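# Close the disc drive by pushing its black tray in

## Task

Slide the disc drive's black tray inward until it is fully closed inside the drive.

## Robot and tools

Robot: two arms, left_arm and right_arm, each ending in a five-finger hand. right_arm has a right hand and left_arm a mirrored left hand. In the scene frame the left base sits at (-0.009, +0.372, -0.001) m and the right base at (-0.037, -0.256, -0.002) m, turned slightly about z (quat_wxyz +1.000, 0, 0, +0.027). A fixed post stands behind the arms, and a camera stand sits between them just behind the bases. Do not hit either one.

Frames: the scene frame has its origin at table-top height, midway between the nominal bases. +z is up, +x points out over the table, and left_arm is on the +y side. Reported hand positions (metres) and quaternions (wxyz) are in each arm's own base frame. Pose offsets are measured along the current Hand target's own axes. The hand point is fixed to the palm, 0.05 m in front of it and 0.15 m out from the wrist face. Its +z runs along the straight fingers, +y points out of the palm, and +x runs across the palm. On the right hand +x points away from the thumb; on the left hand it points toward the thumb. Straight fingers reach 0.06 to 0.07 m beyond the point. A wrist bracket on the little-finger side also sticks out and can strike things.

Row layout: every row has 28 numbers, each in [-1, 1], covering both arms even when only one moves. The order is: left dx, dy, dz, rx, ry, rz; left thumb_turn, thumb_bend, index, middle, ring, little, force_limit, speed; then the same fourteen for the right arm.

Pose numbers are offsets, not poses. They count from that arm's Hand target as it stood when the action (or move) began. Every row of an action counts from that same start, not from the row before, so repeating an offset moves the arm again. Scale: 1.0 = 0.6 m for dx, dy, dz and 180 degrees for rx, ry, rz. rx, ry, rz together form a single rotation vector. Six zeros asks nothing new of that arm.

Hand numbers are absolute targets: -1 is open or straight, +1 is closed. For thumb_turn, +1 puts the thumb in front of the palm. force_limit runs from about 0 N at -1 to 10 N at +1 (15 N for the two thumb motors). speed rises from near zero at -1 to full speed at +0.48 and stays full above that. There is no value meaning 'leave the hand alone'. To keep a hand as it is, resend the eight numbers of the last row carried out for it. If none has run yet, send its hand_measured, then hand_force_limit and hand_speed.

Tools:
- execute_actions(actions, cameras): actions is a list of actions. Each action is up to 15 rows, and each row lasts one control step (1/30 s). A shorter action repeats its last row until step 15. Images are returned only for an empty list or when cameras names them (["all"], or a list of names).
- move(target, speed, blend, blocking, cameras): target is one 28-number row or a list of up to 15 rows. Every row is an offset from the Hand targets at the call's start, not from the previous target. speed is the top path speed in m/s, from 0.002 to 4.3 (default 0.25); turns are capped at twice that number in rad/s. blend is in metres (0 = stop at each corner). The paths are straight, do not avoid obstacles, and are capped at 10 s in total. blocking=false returns after about 0.5 s while the move continues. The result adds a 'move:' line giving the ending (done, off_target, moving, held, fault) and any limits (paced = the pose was clipped, held = a check withheld steps).
- wait(seconds): lets the scene run for 0 to 3600 s without sending new commands.
- stop(): brakes a running move.
- zoom_image(camera, region): region is [x0, y0, x1, y1] in pixels of that camera's latest image, at most 504 by 504 in size.
- show_instructions(): shows the reference pages.
- finished_scene(scene=1): ends the scene and cannot be undone.

Cameras: cam_head_left, cam_head_right, cam_high, cam_low, cam_left_wrist, cam_right_wrist, all 672x504.

Reading results: each arm reports end_effector_position, end_effector_quat_wxyz, and Hand target (the last commanded pose after clipping; the next offsets start from it). Joint positions, velocities, torques and motor temperatures are also listed. For each hand, hand_measured, hand_stopped_by (moving, target, force, stalled, fault) and hand_load_n list six values in motor order. A load is positive when something pushes the finger open. A joint-velocity line may be left out when every arm is still.

Behaviour to expect: in free air a hand often rests 1 to 3 cm (sometimes 5 cm) short of the command, usually low. This alone does not mean it touched something. Sending the missing distance as a new offset closes the gap. Each step clips the commanded orientation to within 40 degrees of the measured one. Small turns can shift the hand point noticeably. Reported positions may be off by a few centimetres.

Joint ranges in rad: waist ±2.880, shoulder 0 to 3.142, elbow 0 to 3.019, wrist pitch -1.693 to 1.571, wrist yaw ±1.571, wrist roll ±2.094.

Motors heat when they hold loads, stay stretched out, or keep pressing toward a pose they cannot reach. At 100 °C the arm goes limp for 30 s or more.

Avoid: fast or hard contact with the drive or the table, and ramming the tray once it is fully in. Push slowly, aim only slightly past the contact point, then command the hand back to release the pressure. Also avoid any contact between the two arms or hands, knocking the drive or anything else off the table, and dropping things. Loose objects may be nudged now and then by outside pushes.

Each tool is called after "Call:" in YAML: its name, and indented under it one key for each argument.

Reference images:

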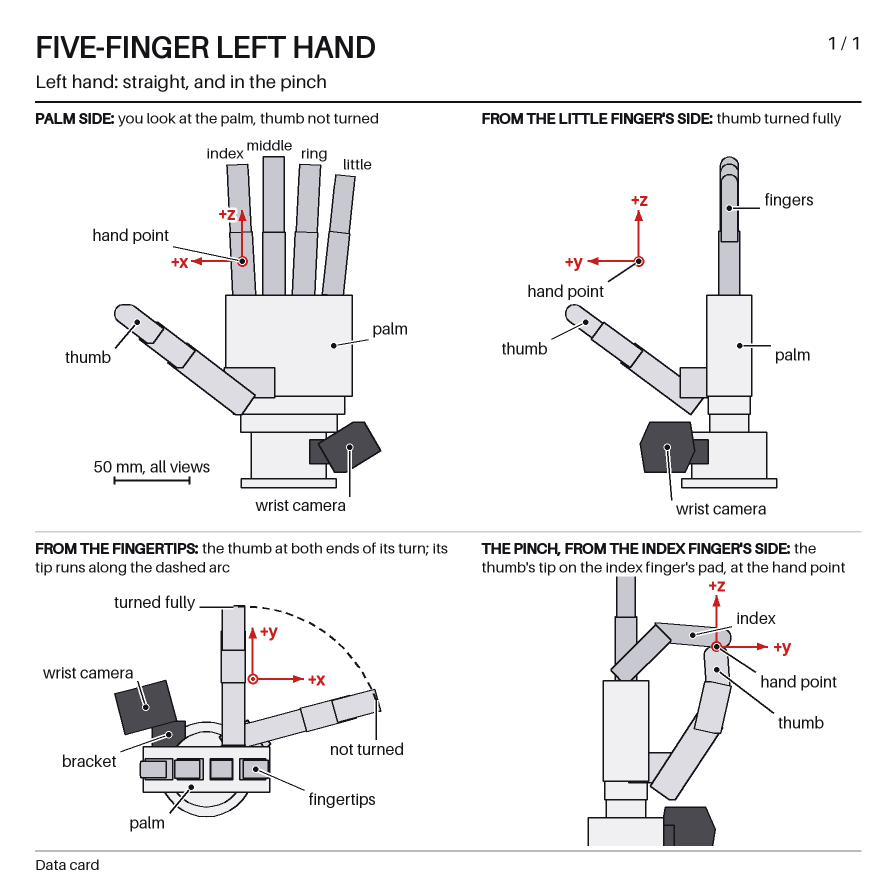

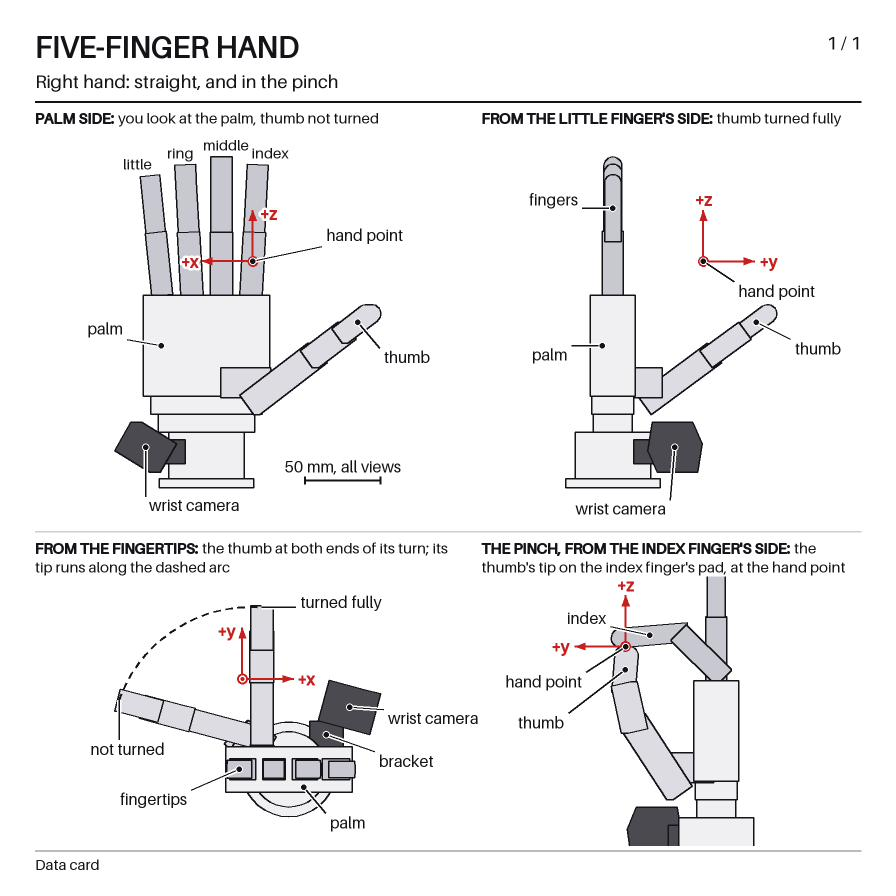

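## Session

Call:
execute_actions:
  actions: []

Scene clock: 0.00 s.
left_arm: end_effector_position=(+0.4393, -0.2367, +0.1635) hand_measured=(-1.000, -1.000, -1.000, -1.000, -1.000, -1.000) hand_load_n=(+0.0, +0.5, +0.0, +0.0, +0.0, +0.0) hand_stopped_by=(target, target, target, target, target, target) hand_force_limit=0.00 hand_speed=-0.80 end_effector_quat_wxyz=(-0.073, +0.641, -0.518, +0.562) | right_arm: end_effector_position=(+0.5388, +0.0158, +0.1307) hand_measured=(-1.000, -1.000, -1.000, -1.000, -1.000, -1.000) hand_load_n=(+0.0, +0.0, +0.0, +0.0, +0.0, +0.0) hand_stopped_by=(target, target, target, target, target, target) hand_force_limit=0.00 hand_speed=-0.80 end_effector_quat_wxyz=(+0.021, +0.996, +0.008, +0.082)
Joint positions: left_arm=[-0.274 1.241 0.597 0.264 0.258 -0.661] | right_arm=[0.157 1.763 1.521 -1.172 0.067 -1.435]
Joint velocities: within noise
Joint torques (N m): no reading
Motor temperatures (°C): left_arm=[33 36 31 31 24 26] | right_arm=[29 27 29 26 34 29]
Heat: left arm: hottest shoulder 36 °C; right arm: hottest wrist yaw 34 °C.
Hand target: left_arm +0.4451, -0.2383, +0.1702; -0.075, +0.638, -0.516, +0.567 | right_arm +0.5468, +0.0171, +0.1414; +0.019, +0.995, +0.007, +0.096

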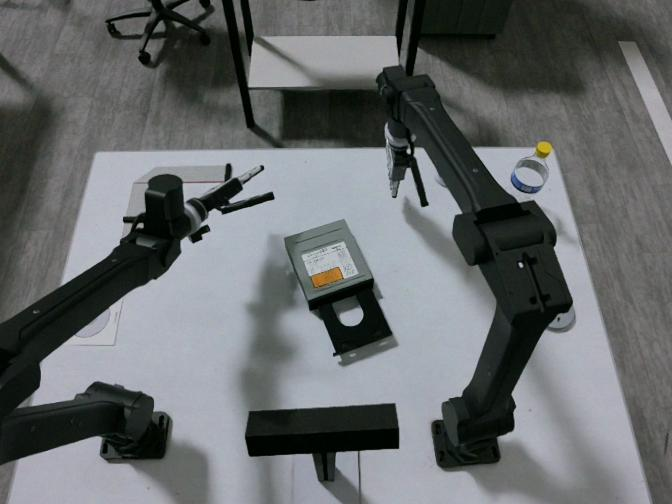

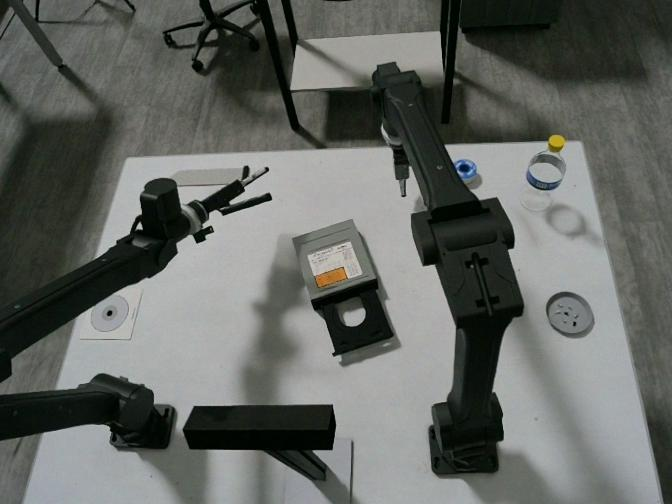

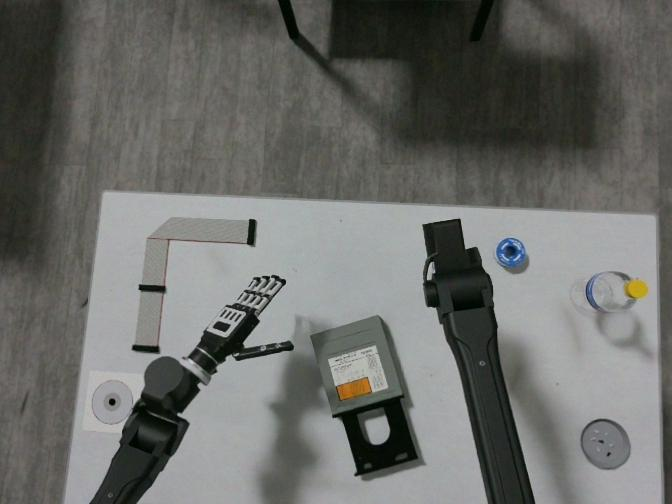

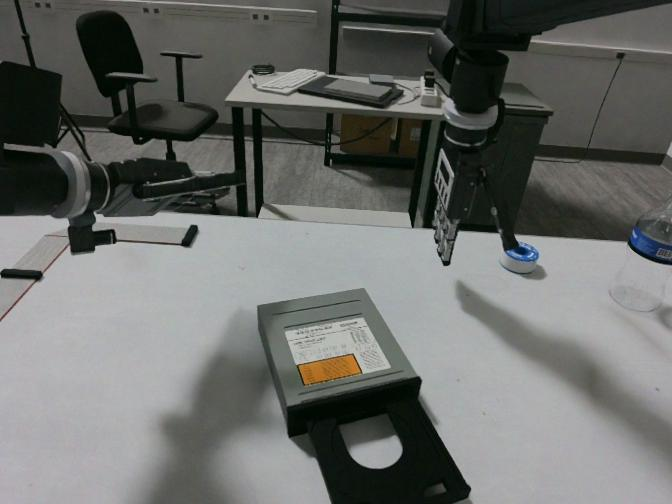

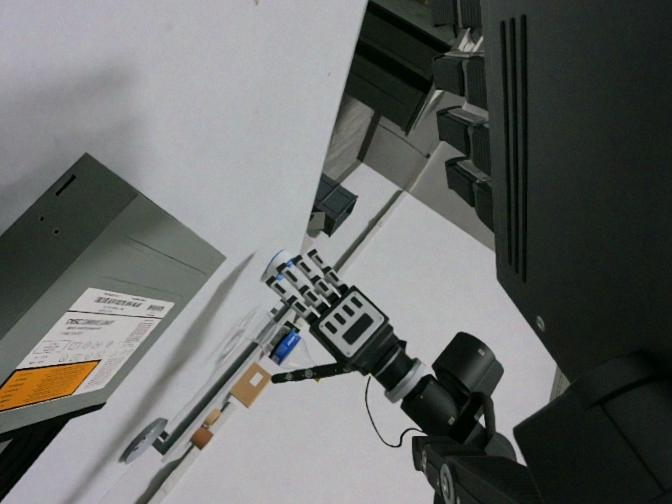

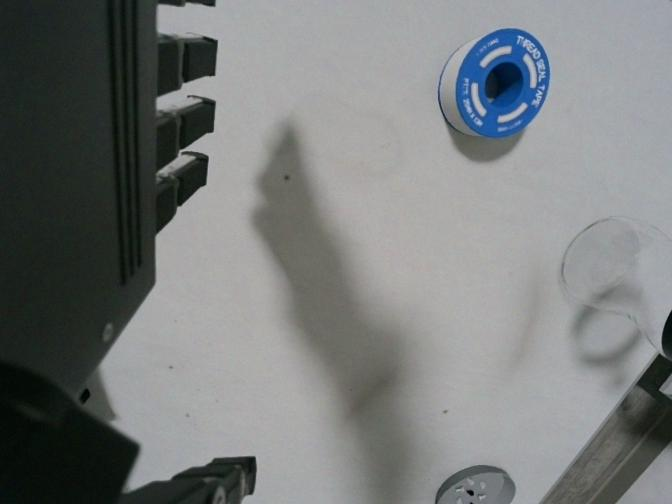

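Call:
zoom_image:
  camera: "cam_low"
  region: [230, 270, 500, 504]

Call:
zoom_image:
  camera: "cam_high"
  region: [290, 290, 490, 504]

Call:
zoom_image:
  camera: "cam_head_right"
  region: [170, 200, 500, 504]

Scaled by 1.867 from the camera's image (finer frame: 960x720).

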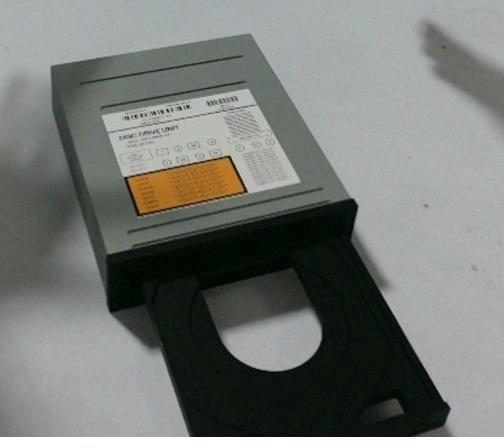

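Scaled by 2.355 from the camera's image (finer frame: 960x720).

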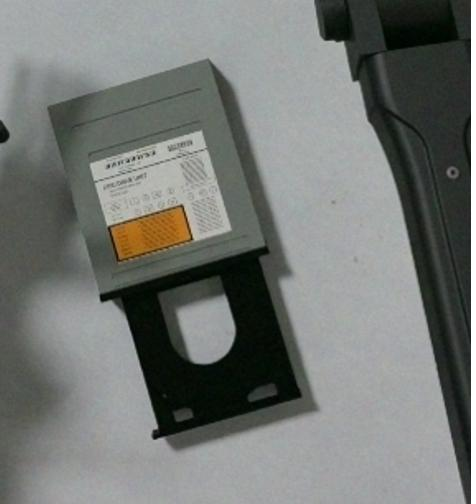

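Scaled by 1.527 from the camera's image (finer frame: 960x720).

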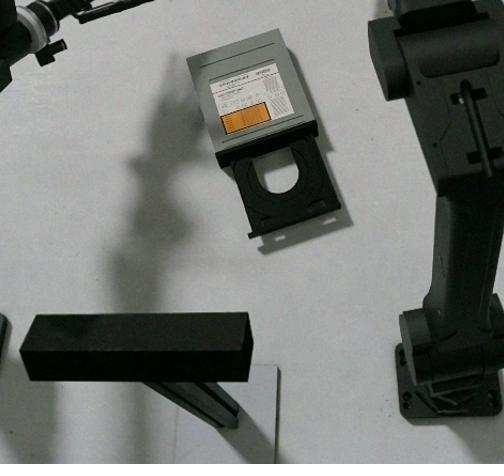

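Call:
move:
  target: [0.1862,0.0692,-0.1743,-0.3385,-0.1953,0.1310,-1,-1,-1,-1,-1,-1,0,-0.8, 0,0,0,0,0,0,-1,-1,-1,-1,-1,-1,0,-0.8]
  speed: 0.2
  cameras: ["cam_high","cam_head_left","cam_low"]

Scene clock: 221.67 s.
left_arm: end_effector_position=(+0.3109, -0.2814, +0.2421) hand_measured=(-1.000, -1.000, -1.000, -1.000, -1.000, -1.000) hand_load_n=(+0.0, +0.0, +0.0, +0.0, +0.0, +0.0) hand_stopped_by=(target, target, target, target, target, target) hand_force_limit=0.00 hand_speed=-0.80 end_effector_quat_wxyz=(-0.004, -0.618, +0.786, +0.007) | right_arm: end_effector_position=(+0.5388, +0.0158, +0.1307) hand_measured=(-1.000, -1.000, -1.000, -1.000, -1.000, -1.000) hand_load_n=(+0.0, +0.0, +0.0, +0.0, +0.0, +0.0) hand_stopped_by=(target, target, target, target, target, target) hand_force_limit=0.00 hand_speed=-0.80 end_effector_quat_wxyz=(+0.021, +0.996, +0.008, +0.082)
Joint positions: left_arm=[-0.612 1.553 1.551 -1.584 0.003 -0.374] | right_arm=[0.157 1.763 1.521 -1.172 0.067 -1.435]
Joint torques (N m): left_arm=[0.15 -11.11 11.49 -0.31 -0.22 0.17] | right_arm=[1.67 -16.79 8.94 0.61 0.14 -0.2]
Motor temperatures (°C): left_arm=[30 34 38 28 23 25] | right_arm=[28 32 34 25 30 26]
Heat: left arm: hottest elbow 38 °C; right arm: hottest elbow 34 °C.
Hand target: left_arm +0.3179, -0.2890, +0.2502; +0.000, -0.609, +0.793, +0.000 | right_arm +0.5468, +0.0171, +0.1414; +0.019, +0.995, +0.007, +0.096
Off the commanded pose: left_arm 0.013 m, 2 deg | right_arm 0.013 m, 2 deg.
move: off_target (left_arm)
Images, in order (width x height): cam_head_left 672x504, cam_high 672x504, cam_low 672x504.

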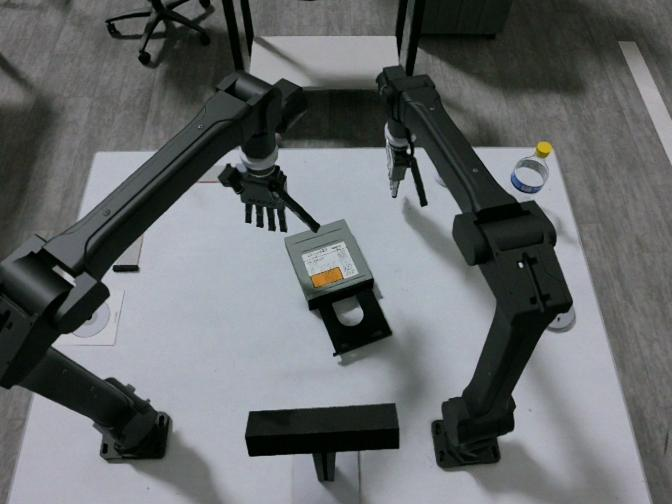

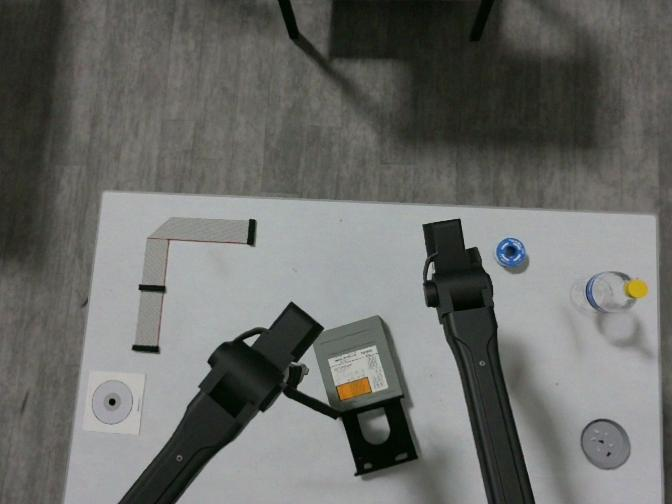

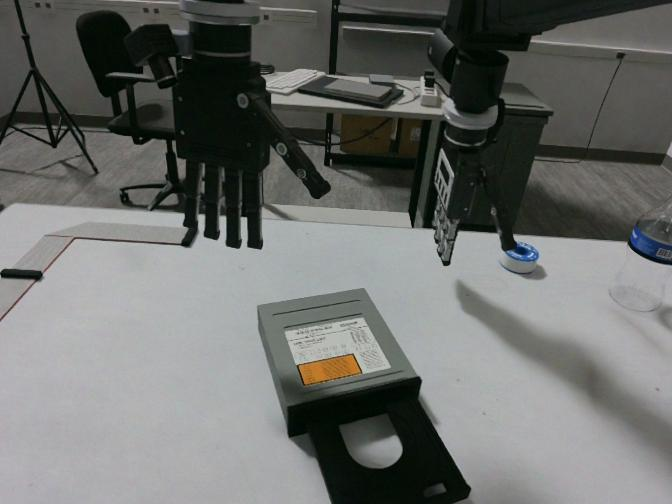

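Call:
move:
  target: [0,0,0,0,0,0,-1,-1,-1,-1,-1,-1,0,-0.8, -0.3172,0.2733,-0.2868,-0.0009,-0.0629,0.1374,-1,-1,-1,-1,-1,-1,0,-0.8]
  speed: 0.2
  cameras: ["cam_high","cam_head_left"]

Scene clock: 280.03 s.
left_arm: end_effector_position=(+0.3109, -0.2814, +0.2421) hand_measured=(-1.000, -1.000, -1.000, -1.000, -1.000, -1.000) hand_load_n=(+0.0, +0.0, +0.0, +0.0, +0.0, +0.0) hand_stopped_by=(target, target, target, target, target, target) hand_force_limit=0.00 hand_speed=-0.80 end_effector_quat_wxyz=(-0.004, -0.618, +0.786, +0.007) | right_arm: end_effector_position=(+0.3268, -0.1429, +0.2708) hand_measured=(-1.000, -1.000, -1.000, -1.000, -1.000, -1.000) hand_load_n=(+0.0, +0.0, +0.0, +0.0, +0.0, +0.0) hand_stopped_by=(target, target, target, target, target, target) hand_force_limit=0.00 hand_speed=-0.80 end_effector_quat_wxyz=(+0.001, +0.977, -0.212, -0.010)
Joint positions: left_arm=[-0.612 1.553 1.551 -1.584 0.003 -0.374] | right_arm=[-0.257 1.38 1.44 -1.65 0.004 -1.4]
Joint torques (N m): left_arm=[-0.03 -11.28 11.51 -0.28 -0.23 0.16] | right_arm=[1.55 -10.81 8.88 -0.13 -0.04 -0.3]
Heat: left arm: hottest elbow 39 °C; right arm: hottest elbow 35 °C.
Hand target: left_arm +0.3179, -0.2890, +0.2502; +0.000, -0.609, +0.793, +0.000 | right_arm +0.3289, -0.1439, +0.2804; +0.001, +0.978, -0.208, +0.000
Off the commanded pose: left_arm 0.013 m, 2 deg | right_arm 0.010 m, 1 deg.
move: done
Images, in order (width x height): cam_head_left 672x504, cam_high 672x504.

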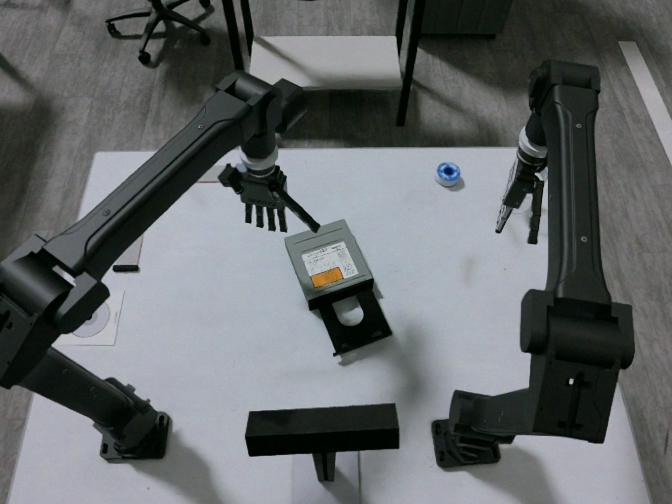

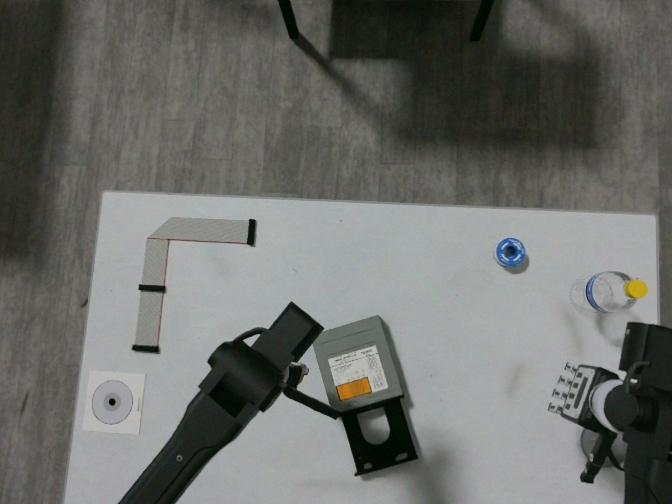

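Call:
move:
  target: [0.2597,0.260,0,0,0,0.830,-1,-1,-1,-1,-1,-1,0,-0.8, 0,0,0,0,0,0,-1,-1,-1,-1,-1,-1,0,-0.8]
  speed: 0.22
  cameras: ["cam_high","cam_head_left","cam_low","cam_left_wrist"]

Scene clock: 293.33 s.
left_arm: end_effector_position=(+0.1299, -0.4015, +0.2514) hand_measured=(-1.000, -1.000, -1.000, -1.000, -1.000, -1.000) hand_load_n=(+0.0, +0.0, +0.0, +0.0, +0.0, +0.0) hand_stopped_by=(target, target, target, target, target, target) hand_force_limit=0.00 hand_speed=-0.80 end_effector_quat_wxyz=(+0.002, +0.595, +0.804, -0.003) | right_arm: end_effector_position=(+0.3268, -0.1430, +0.2708) hand_measured=(-1.000, -1.000, -1.000, -1.000, -1.000, -1.000) hand_load_n=(+0.0, +0.0, +0.0, +0.0, +0.0, +0.0) hand_stopped_by=(target, target, target, target, target, target) hand_force_limit=0.00 hand_speed=-0.80 end_effector_quat_wxyz=(+0.001, +0.977, -0.212, -0.010)
Joint positions: left_arm=[-1.39 1.524 1.545 -1.584 0.002 1.455] | right_arm=[-0.257 1.38 1.44 -1.65 0.004 -1.401]
Joint torques (N m): left_arm=[0.09 -12.34 7.76 0.02 -0.19 0.15] | right_arm=[1.67 -11.16 8.83 -0.16 -0.05 -0.28]
Heat: left arm: hottest elbow 39 °C; right arm: hottest elbow 36 °C.
Hand target: left_arm +0.1269, -0.3993, +0.2501; +0.000, +0.605, +0.797, +0.000 | right_arm +0.3289, -0.1439, +0.2804; +0.001, +0.978, -0.208, +0.000
Off the commanded pose: left_arm 0.004 m, 1 deg | right_arm 0.010 m, 1 deg.
move: done
Images, in order (width x height): cam_head_left 672x504, cam_high 672x504, cam_low 672x504, cam_left_wrist 672x504.

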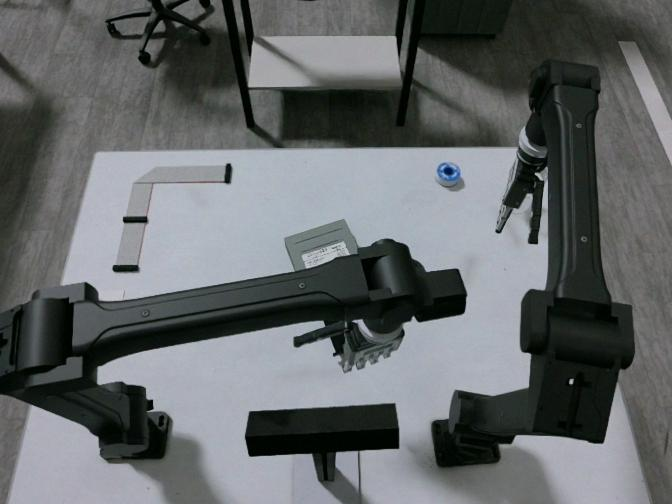

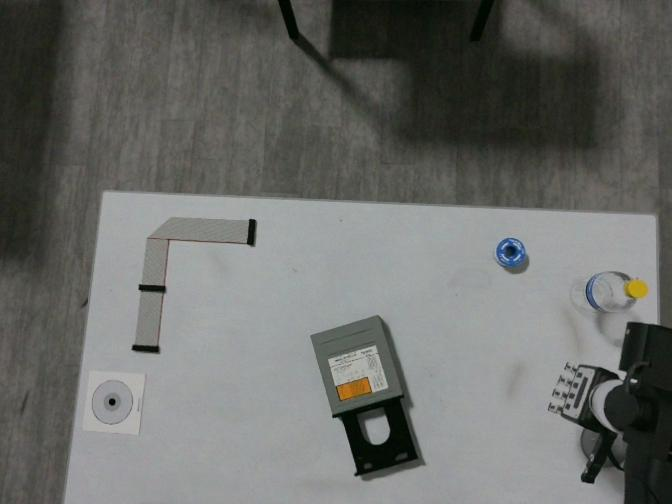

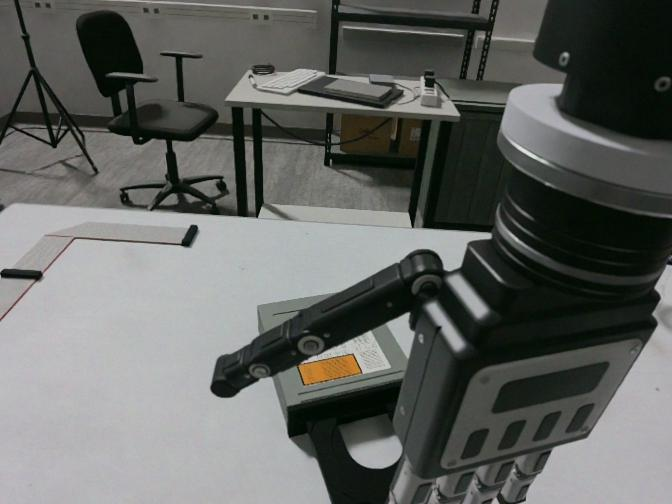

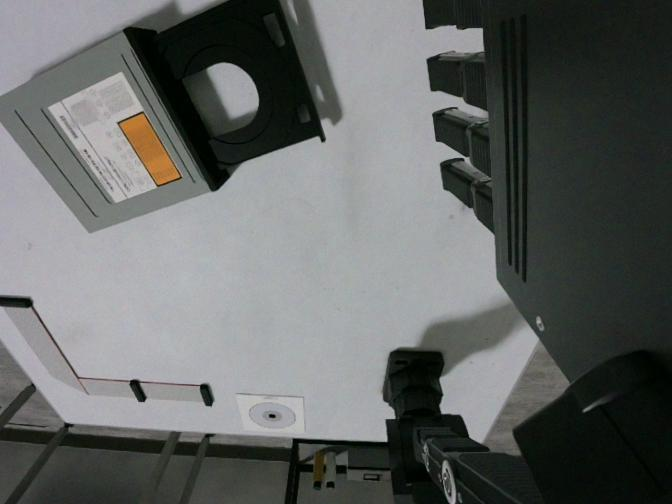

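Call:
move:
  target: [0,0,0.225,0,0,0,-1,-1,-1,-1,-1,-1,0,-0.8, 0,0,0,0,0,0,-1,-1,-1,-1,-1,-1,0,-0.8]
  speed: 0.15
  cameras: ["cam_high","cam_head_right","cam_low","cam_left_wrist"]

Scene clock: 303.33 s.
left_arm: end_effector_position=(+0.1288, -0.3958, +0.1205) hand_measured=(-1.000, -1.000, -1.000, -1.000, -1.000, -1.000) hand_load_n=(+0.0, +0.0, +0.0, +0.0, +0.0, -0.5) hand_stopped_by=(target, target, target, target, target, target) hand_force_limit=0.00 hand_speed=-0.80 end_effector_quat_wxyz=(+0.000, +0.595, +0.804, -0.001) | right_arm: end_effector_position=(+0.3268, -0.1430, +0.2708) hand_measured=(-1.000, -1.000, -1.000, -1.000, -1.000, -1.000) hand_load_n=(+0.0, +0.5, +0.0, +0.0, +0.0, +0.0) hand_stopped_by=(target, target, target, target, target, target) hand_force_limit=0.00 hand_speed=-0.80 end_effector_quat_wxyz=(+0.001, +0.977, -0.212, -0.010)
Joint positions: left_arm=[-1.39 1.564 1.243 -1.247 0.002 1.456] | right_arm=[-0.257 1.38 1.44 -1.65 0.004 -1.401]
Joint torques (N m): left_arm=[0.03 -11.46 7.73 0.55 -0.19 0.16] | right_arm=[1.49 -11.05 8.87 -0.16 -0.03 -0.29]
Heat: left arm: hottest elbow 39 °C; right arm: hottest elbow 36 °C.
Hand target: left_arm +0.1269, -0.3992, +0.1149; +0.000, +0.605, +0.797, +0.000 | right_arm +0.3289, -0.1439, +0.2804; +0.001, +0.978, -0.208, +0.000
Off the commanded pose: left_arm 0.007 m, 1 deg | right_arm 0.010 m, 1 deg.
move: done
Images, in order (width x height): cam_head_right 672x504, cam_high 672x504, cam_low 672x504, cam_left_wrist 672x504.

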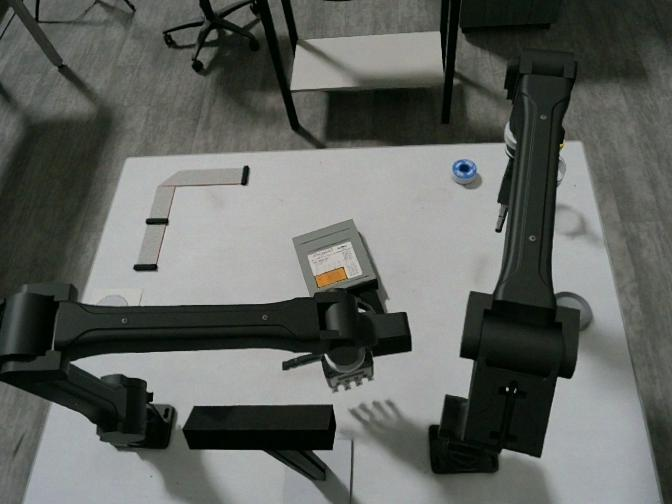

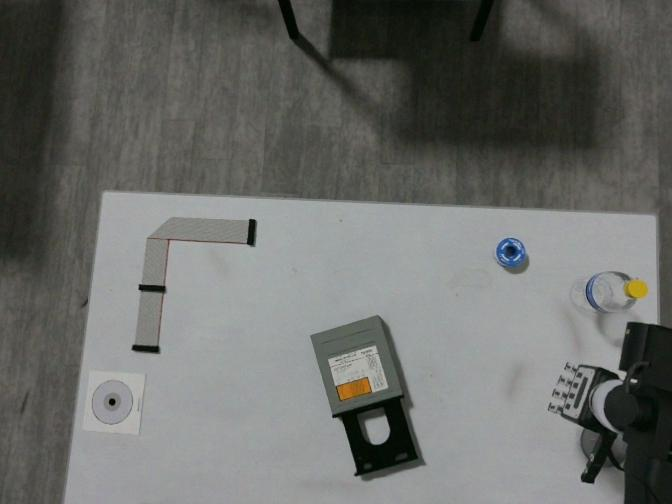

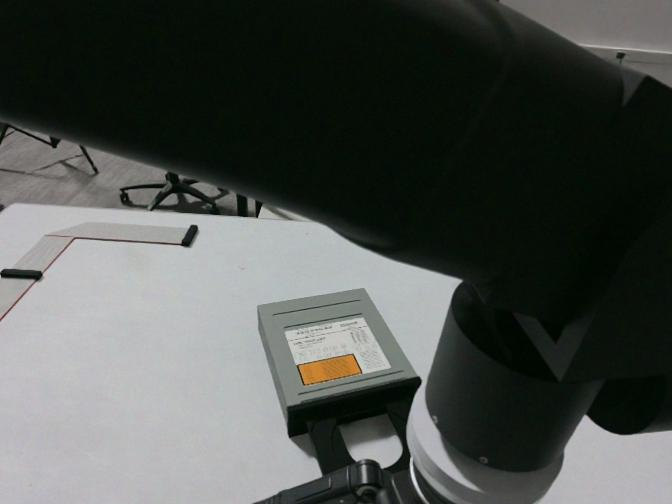

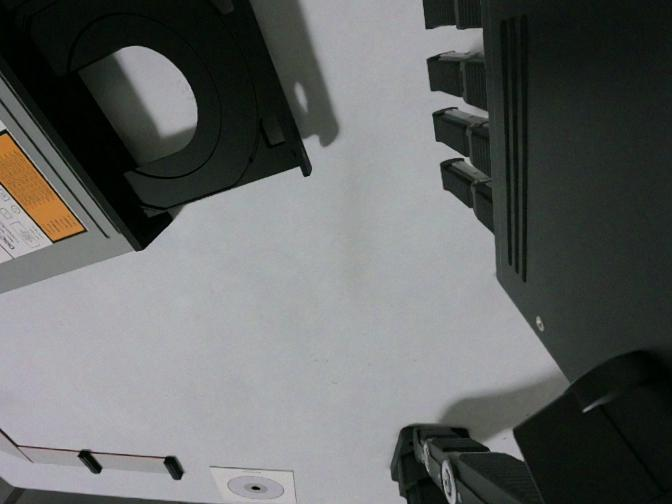

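Call:
move:
  target: [-0.0312,0.0432,0.033,0,0,-0.0144,-1,-1,-1,-1,-1,-1,0,-0.8, 0,0,0,0,0,0,-1,-1,-1,-1,-1,-1,0,-0.8]
  speed: 0.1
  cameras: ["cam_head_right","cam_head_left","cam_left_wrist"]

Call:
zoom_image:
  camera: "cam_head_right"
  region: [260, 330, 430, 460]

Scene clock: 362.00 s.
left_arm: end_effector_position=(+0.1516, -0.3987, +0.0937) hand_measured=(-1.000, -1.000, -1.000, -1.000, -1.000, -1.000) hand_load_n=(+0.0, -0.5, +0.0, +0.0, +0.0, +0.0) hand_stopped_by=(target, target, target, target, target, target) hand_force_limit=0.00 hand_speed=-0.80 end_effector_quat_wxyz=(-0.009, +0.582, +0.813, +0.007) | right_arm: end_effector_position=(+0.3268, -0.1430, +0.2708) hand_measured=(-1.000, -1.000, -1.000, -1.000, -1.000, -1.000) hand_load_n=(+0.0, +0.0, +0.0, +0.0, +0.0, +0.5) hand_stopped_by=(target, target, target, target, target, target) hand_force_limit=0.00 hand_speed=-0.80 end_effector_quat_wxyz=(+0.001, +0.977, -0.212, -0.010)
Joint positions: left_arm=[-1.339 1.628 1.243 -1.207 0.001 1.473] | right_arm=[-0.257 1.38 1.44 -1.65 0.004 -1.401]
Joint torques (N m): left_arm=[1.03 -12.04 9.32 0.53 -0.2 0.19] | right_arm=[1.61 -11.16 8.87 -0.14 -0.04 -0.3]
Heat: left arm: hottest elbow 36 °C; right arm: hottest elbow 37 °C.
Hand target: left_arm +0.1570, -0.4101, +0.0952; +0.000, +0.586, +0.810, +0.001 | right_arm +0.3289, -0.1439, +0.2804; +0.001, +0.978, -0.208, +0.000
Off the commanded pose: left_arm 0.013 m, 1 deg | right_arm 0.010 m, 1 deg.
move: off_target (left_arm)
Images, in order (width x height): cam_head_left 672x504, cam_head_right 672x504, cam_left_wrist 672x504.

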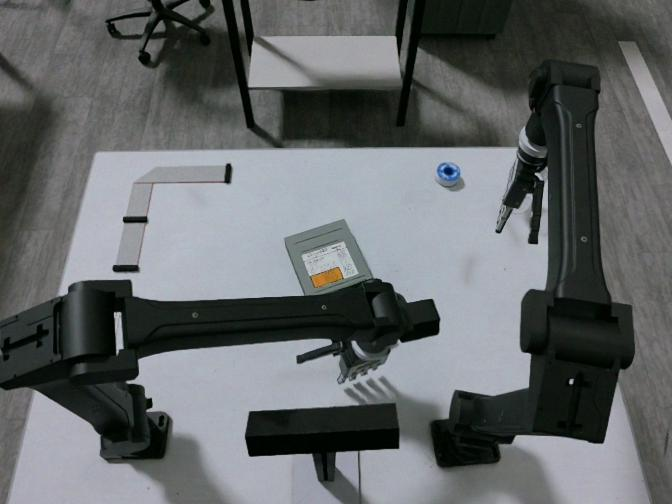

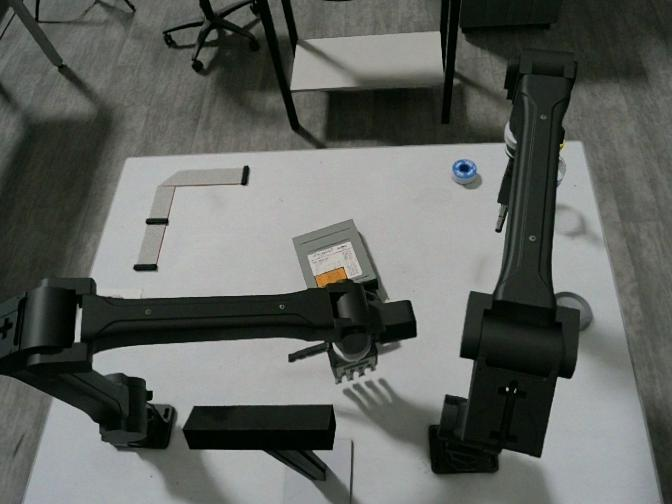

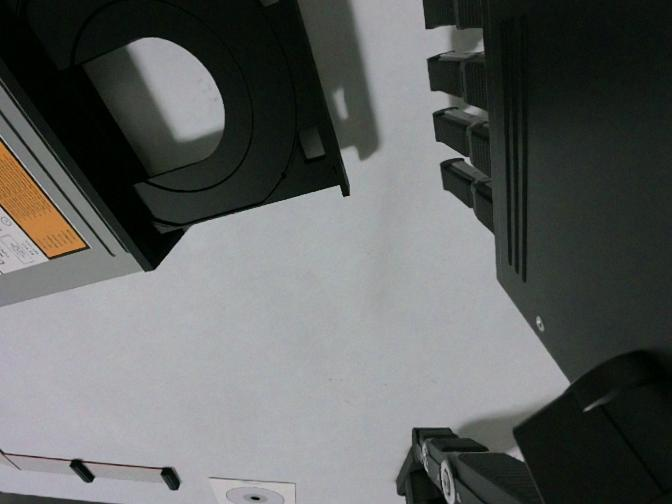

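Scaled by 2.965 from the camera's image (finer frame: 960x720).

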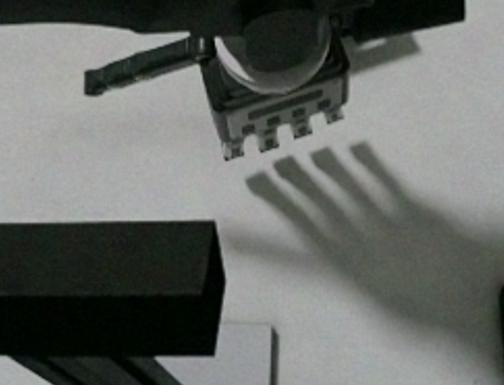

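Call:
zoom_image:
  camera: "cam_left_wrist"
  region: [130, 0, 500, 280]

Scaled by 1.362 from the camera's image (finer frame: 960x720).

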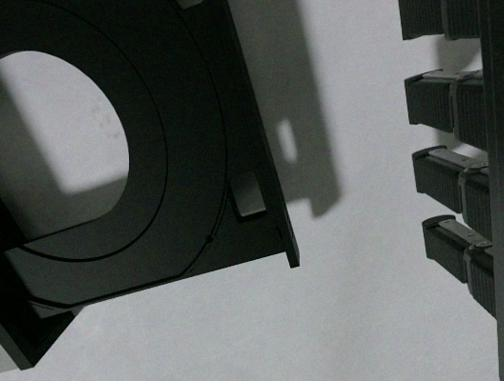

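Call:
move:
  target: [-0.0467,0.0355,0,0,0,0,-1,-1,-1,-1,-1,-1,0,-0.8, 0,0,0,0,0,0,-1,-1,-1,-1,-1,-1,0,-0.8]
  speed: 0.1
  cameras: ["cam_head_right","cam_high","cam_left_wrist"]

Call:
zoom_image:
  camera: "cam_left_wrist"
  region: [130, 0, 500, 280]

Call:
zoom_image:
  camera: "cam_head_right"
  region: [260, 330, 430, 460]

Scene clock: 407.93 s.
left_arm: end_effector_position=(+0.1789, -0.4174, +0.0909) hand_measured=(-1.000, -1.000, -1.000, -1.000, -1.000, -1.000) hand_load_n=(+0.0, +0.0, +0.0, +0.0, +0.0, +0.0) hand_stopped_by=(target, target, target, target, target, target) hand_force_limit=0.00 hand_speed=-0.80 end_effector_quat_wxyz=(-0.005, +0.582, +0.813, +0.003) | right_arm: end_effector_position=(+0.3268, -0.1430, +0.2708) hand_measured=(-1.000, -1.000, -1.000, -1.000, -1.000, -1.000) hand_load_n=(+0.0, +0.0, +0.0, +0.0, +0.0, +0.0) hand_stopped_by=(target, target, target, target, target, target) hand_force_limit=0.00 hand_speed=-0.80 end_effector_quat_wxyz=(+0.001, +0.977, -0.212, -0.010)
Joint positions: left_arm=[-1.294 1.685 1.309 -1.207 0.001 1.52] | right_arm=[-0.257 1.38 1.44 -1.65 0.004 -1.401]
Joint torques (N m): left_arm=[1.26 -12.34 10.58 -0.12 -0.19 0.12] | right_arm=[1.49 -11.05 8.88 -0.16 -0.04 -0.29]
Heat: left arm: hottest elbow 37 °C; right arm: hottest elbow 37 °C.
Hand target: left_arm +0.1859, -0.4302, +0.0952; +0.000, +0.586, +0.810, +0.000 | right_arm +0.3289, -0.1439, +0.2804; +0.001, +0.978, -0.208, +0.000
Off the commanded pose: left_arm 0.015 m, 1 deg | right_arm 0.010 m, 1 deg.
move: off_target (left_arm)

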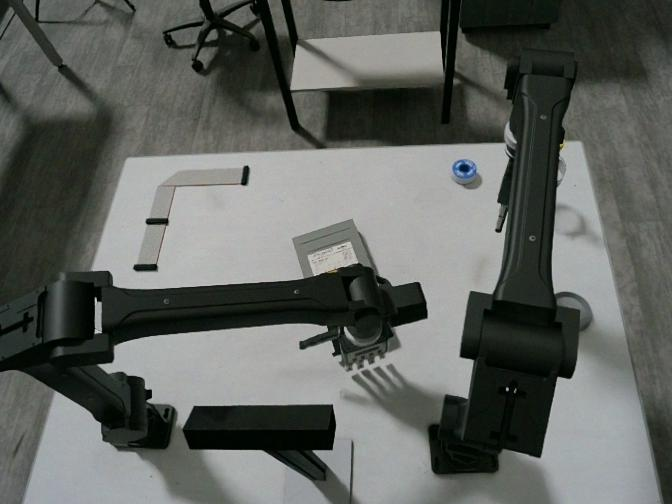

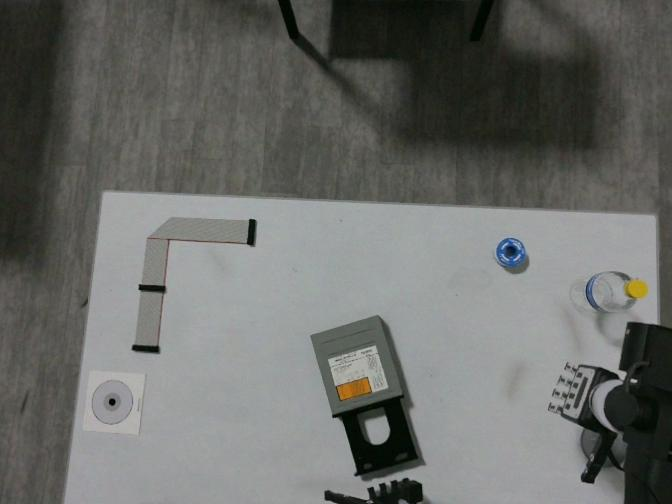

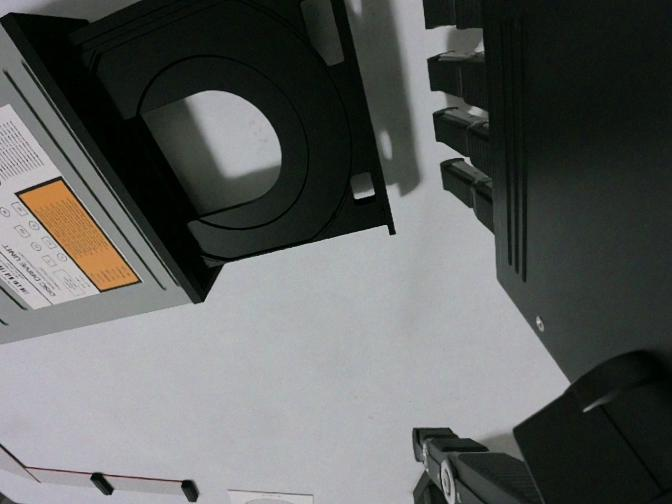

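Scaled by 1.362 from the camera's image (finer frame: 960x720).

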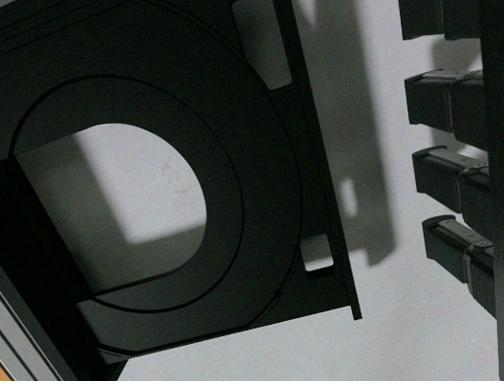

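Scaled by 2.965 from the camera's image (finer frame: 960x720).

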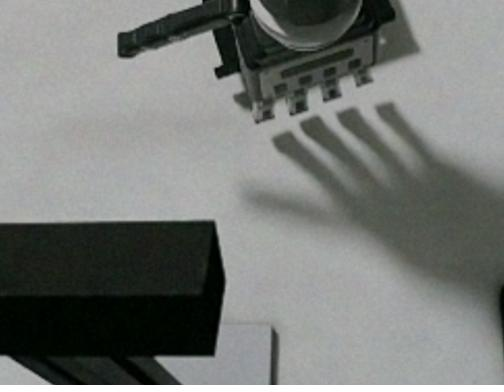

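Call:
move:
  target: [-0.005,0,0.0217,0,0,0,-1,-1,-1,-1,-1,-1,0,-0.8, 0,0,0,0,0,0,-1,-1,-1,-1,-1,-1,0,-0.8]
  speed: 0.06
  cameras: ["cam_head_right","cam_left_wrist","cam_high"]

Call:
zoom_image:
  camera: "cam_left_wrist"
  region: [130, 0, 500, 280]

Call:
zoom_image:
  camera: "cam_high"
  region: [300, 370, 460, 504]

Scene clock: 423.20 s.
left_arm: end_effector_position=(+0.1794, -0.4193, +0.0816) hand_measured=(-1.000, -1.000, -1.000, -1.000, -1.000, -1.000) hand_load_n=(+0.0, +0.0, +0.0, +0.0, +0.0, +0.0) hand_stopped_by=(target, target, target, target, target, target) hand_force_limit=0.00 hand_speed=-0.80 end_effector_quat_wxyz=(-0.009, +0.582, +0.813, +0.006) | right_arm: end_effector_position=(+0.3268, -0.1430, +0.2708) hand_measured=(-1.000, -1.000, -1.000, -1.000, -1.000, -1.000) hand_load_n=(+0.0, -0.5, +0.0, +0.0, +0.0, +0.0) hand_stopped_by=(target, target, target, target, target, target) hand_force_limit=0.00 hand_speed=-0.80 end_effector_quat_wxyz=(+0.001, +0.977, -0.212, -0.010)
Joint positions: left_arm=[-1.294 1.705 1.309 -1.196 0.001 1.521] | right_arm=[-0.257 1.38 1.44 -1.65 0.004 -1.401]
Joint torques (N m): left_arm=[1.32 -12.28 9.74 0.59 -0.21 0.16] | right_arm=[1.49 -10.93 8.87 -0.14 -0.04 -0.3]
Heat: left arm: hottest elbow 38 °C; right arm: hottest elbow 38 °C.
Hand target: left_arm +0.1868, -0.4330, +0.0822; +0.000, +0.586, +0.810, +0.000 | right_arm +0.3289, -0.1439, +0.2804; +0.001, +0.978, -0.208, +0.000
Off the commanded pose: left_arm 0.016 m, 1 deg | right_arm 0.010 m, 1 deg.
move: off_target (left_arm)
Images, in order (width x height): cam_head_right 672x504, cam_high 672x504, cam_left_wrist 672x504.

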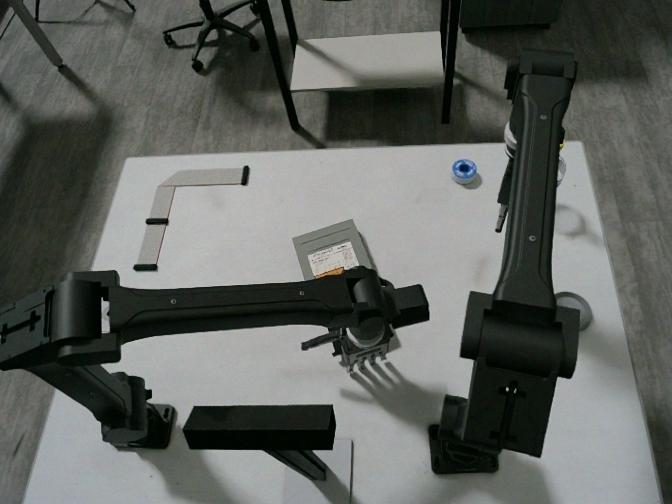

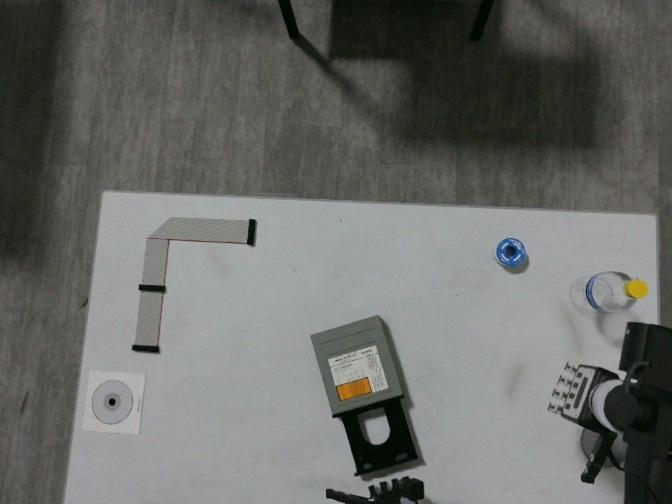

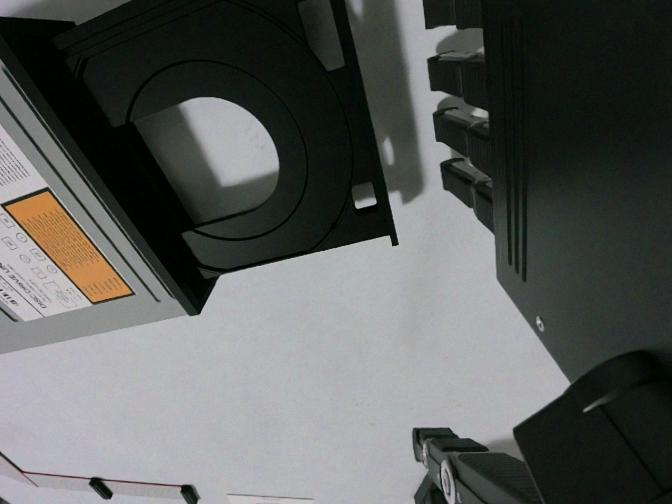

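Scaled by 1.362 from the camera's image (finer frame: 960x720).

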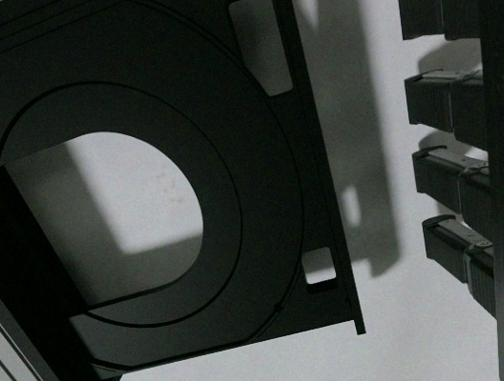

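Scaled by 3.150 from the camera's image (finer frame: 960x720).

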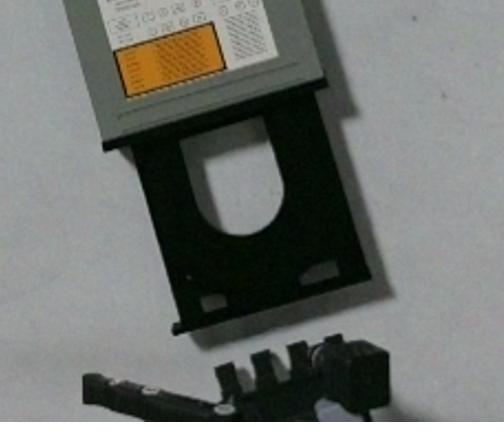

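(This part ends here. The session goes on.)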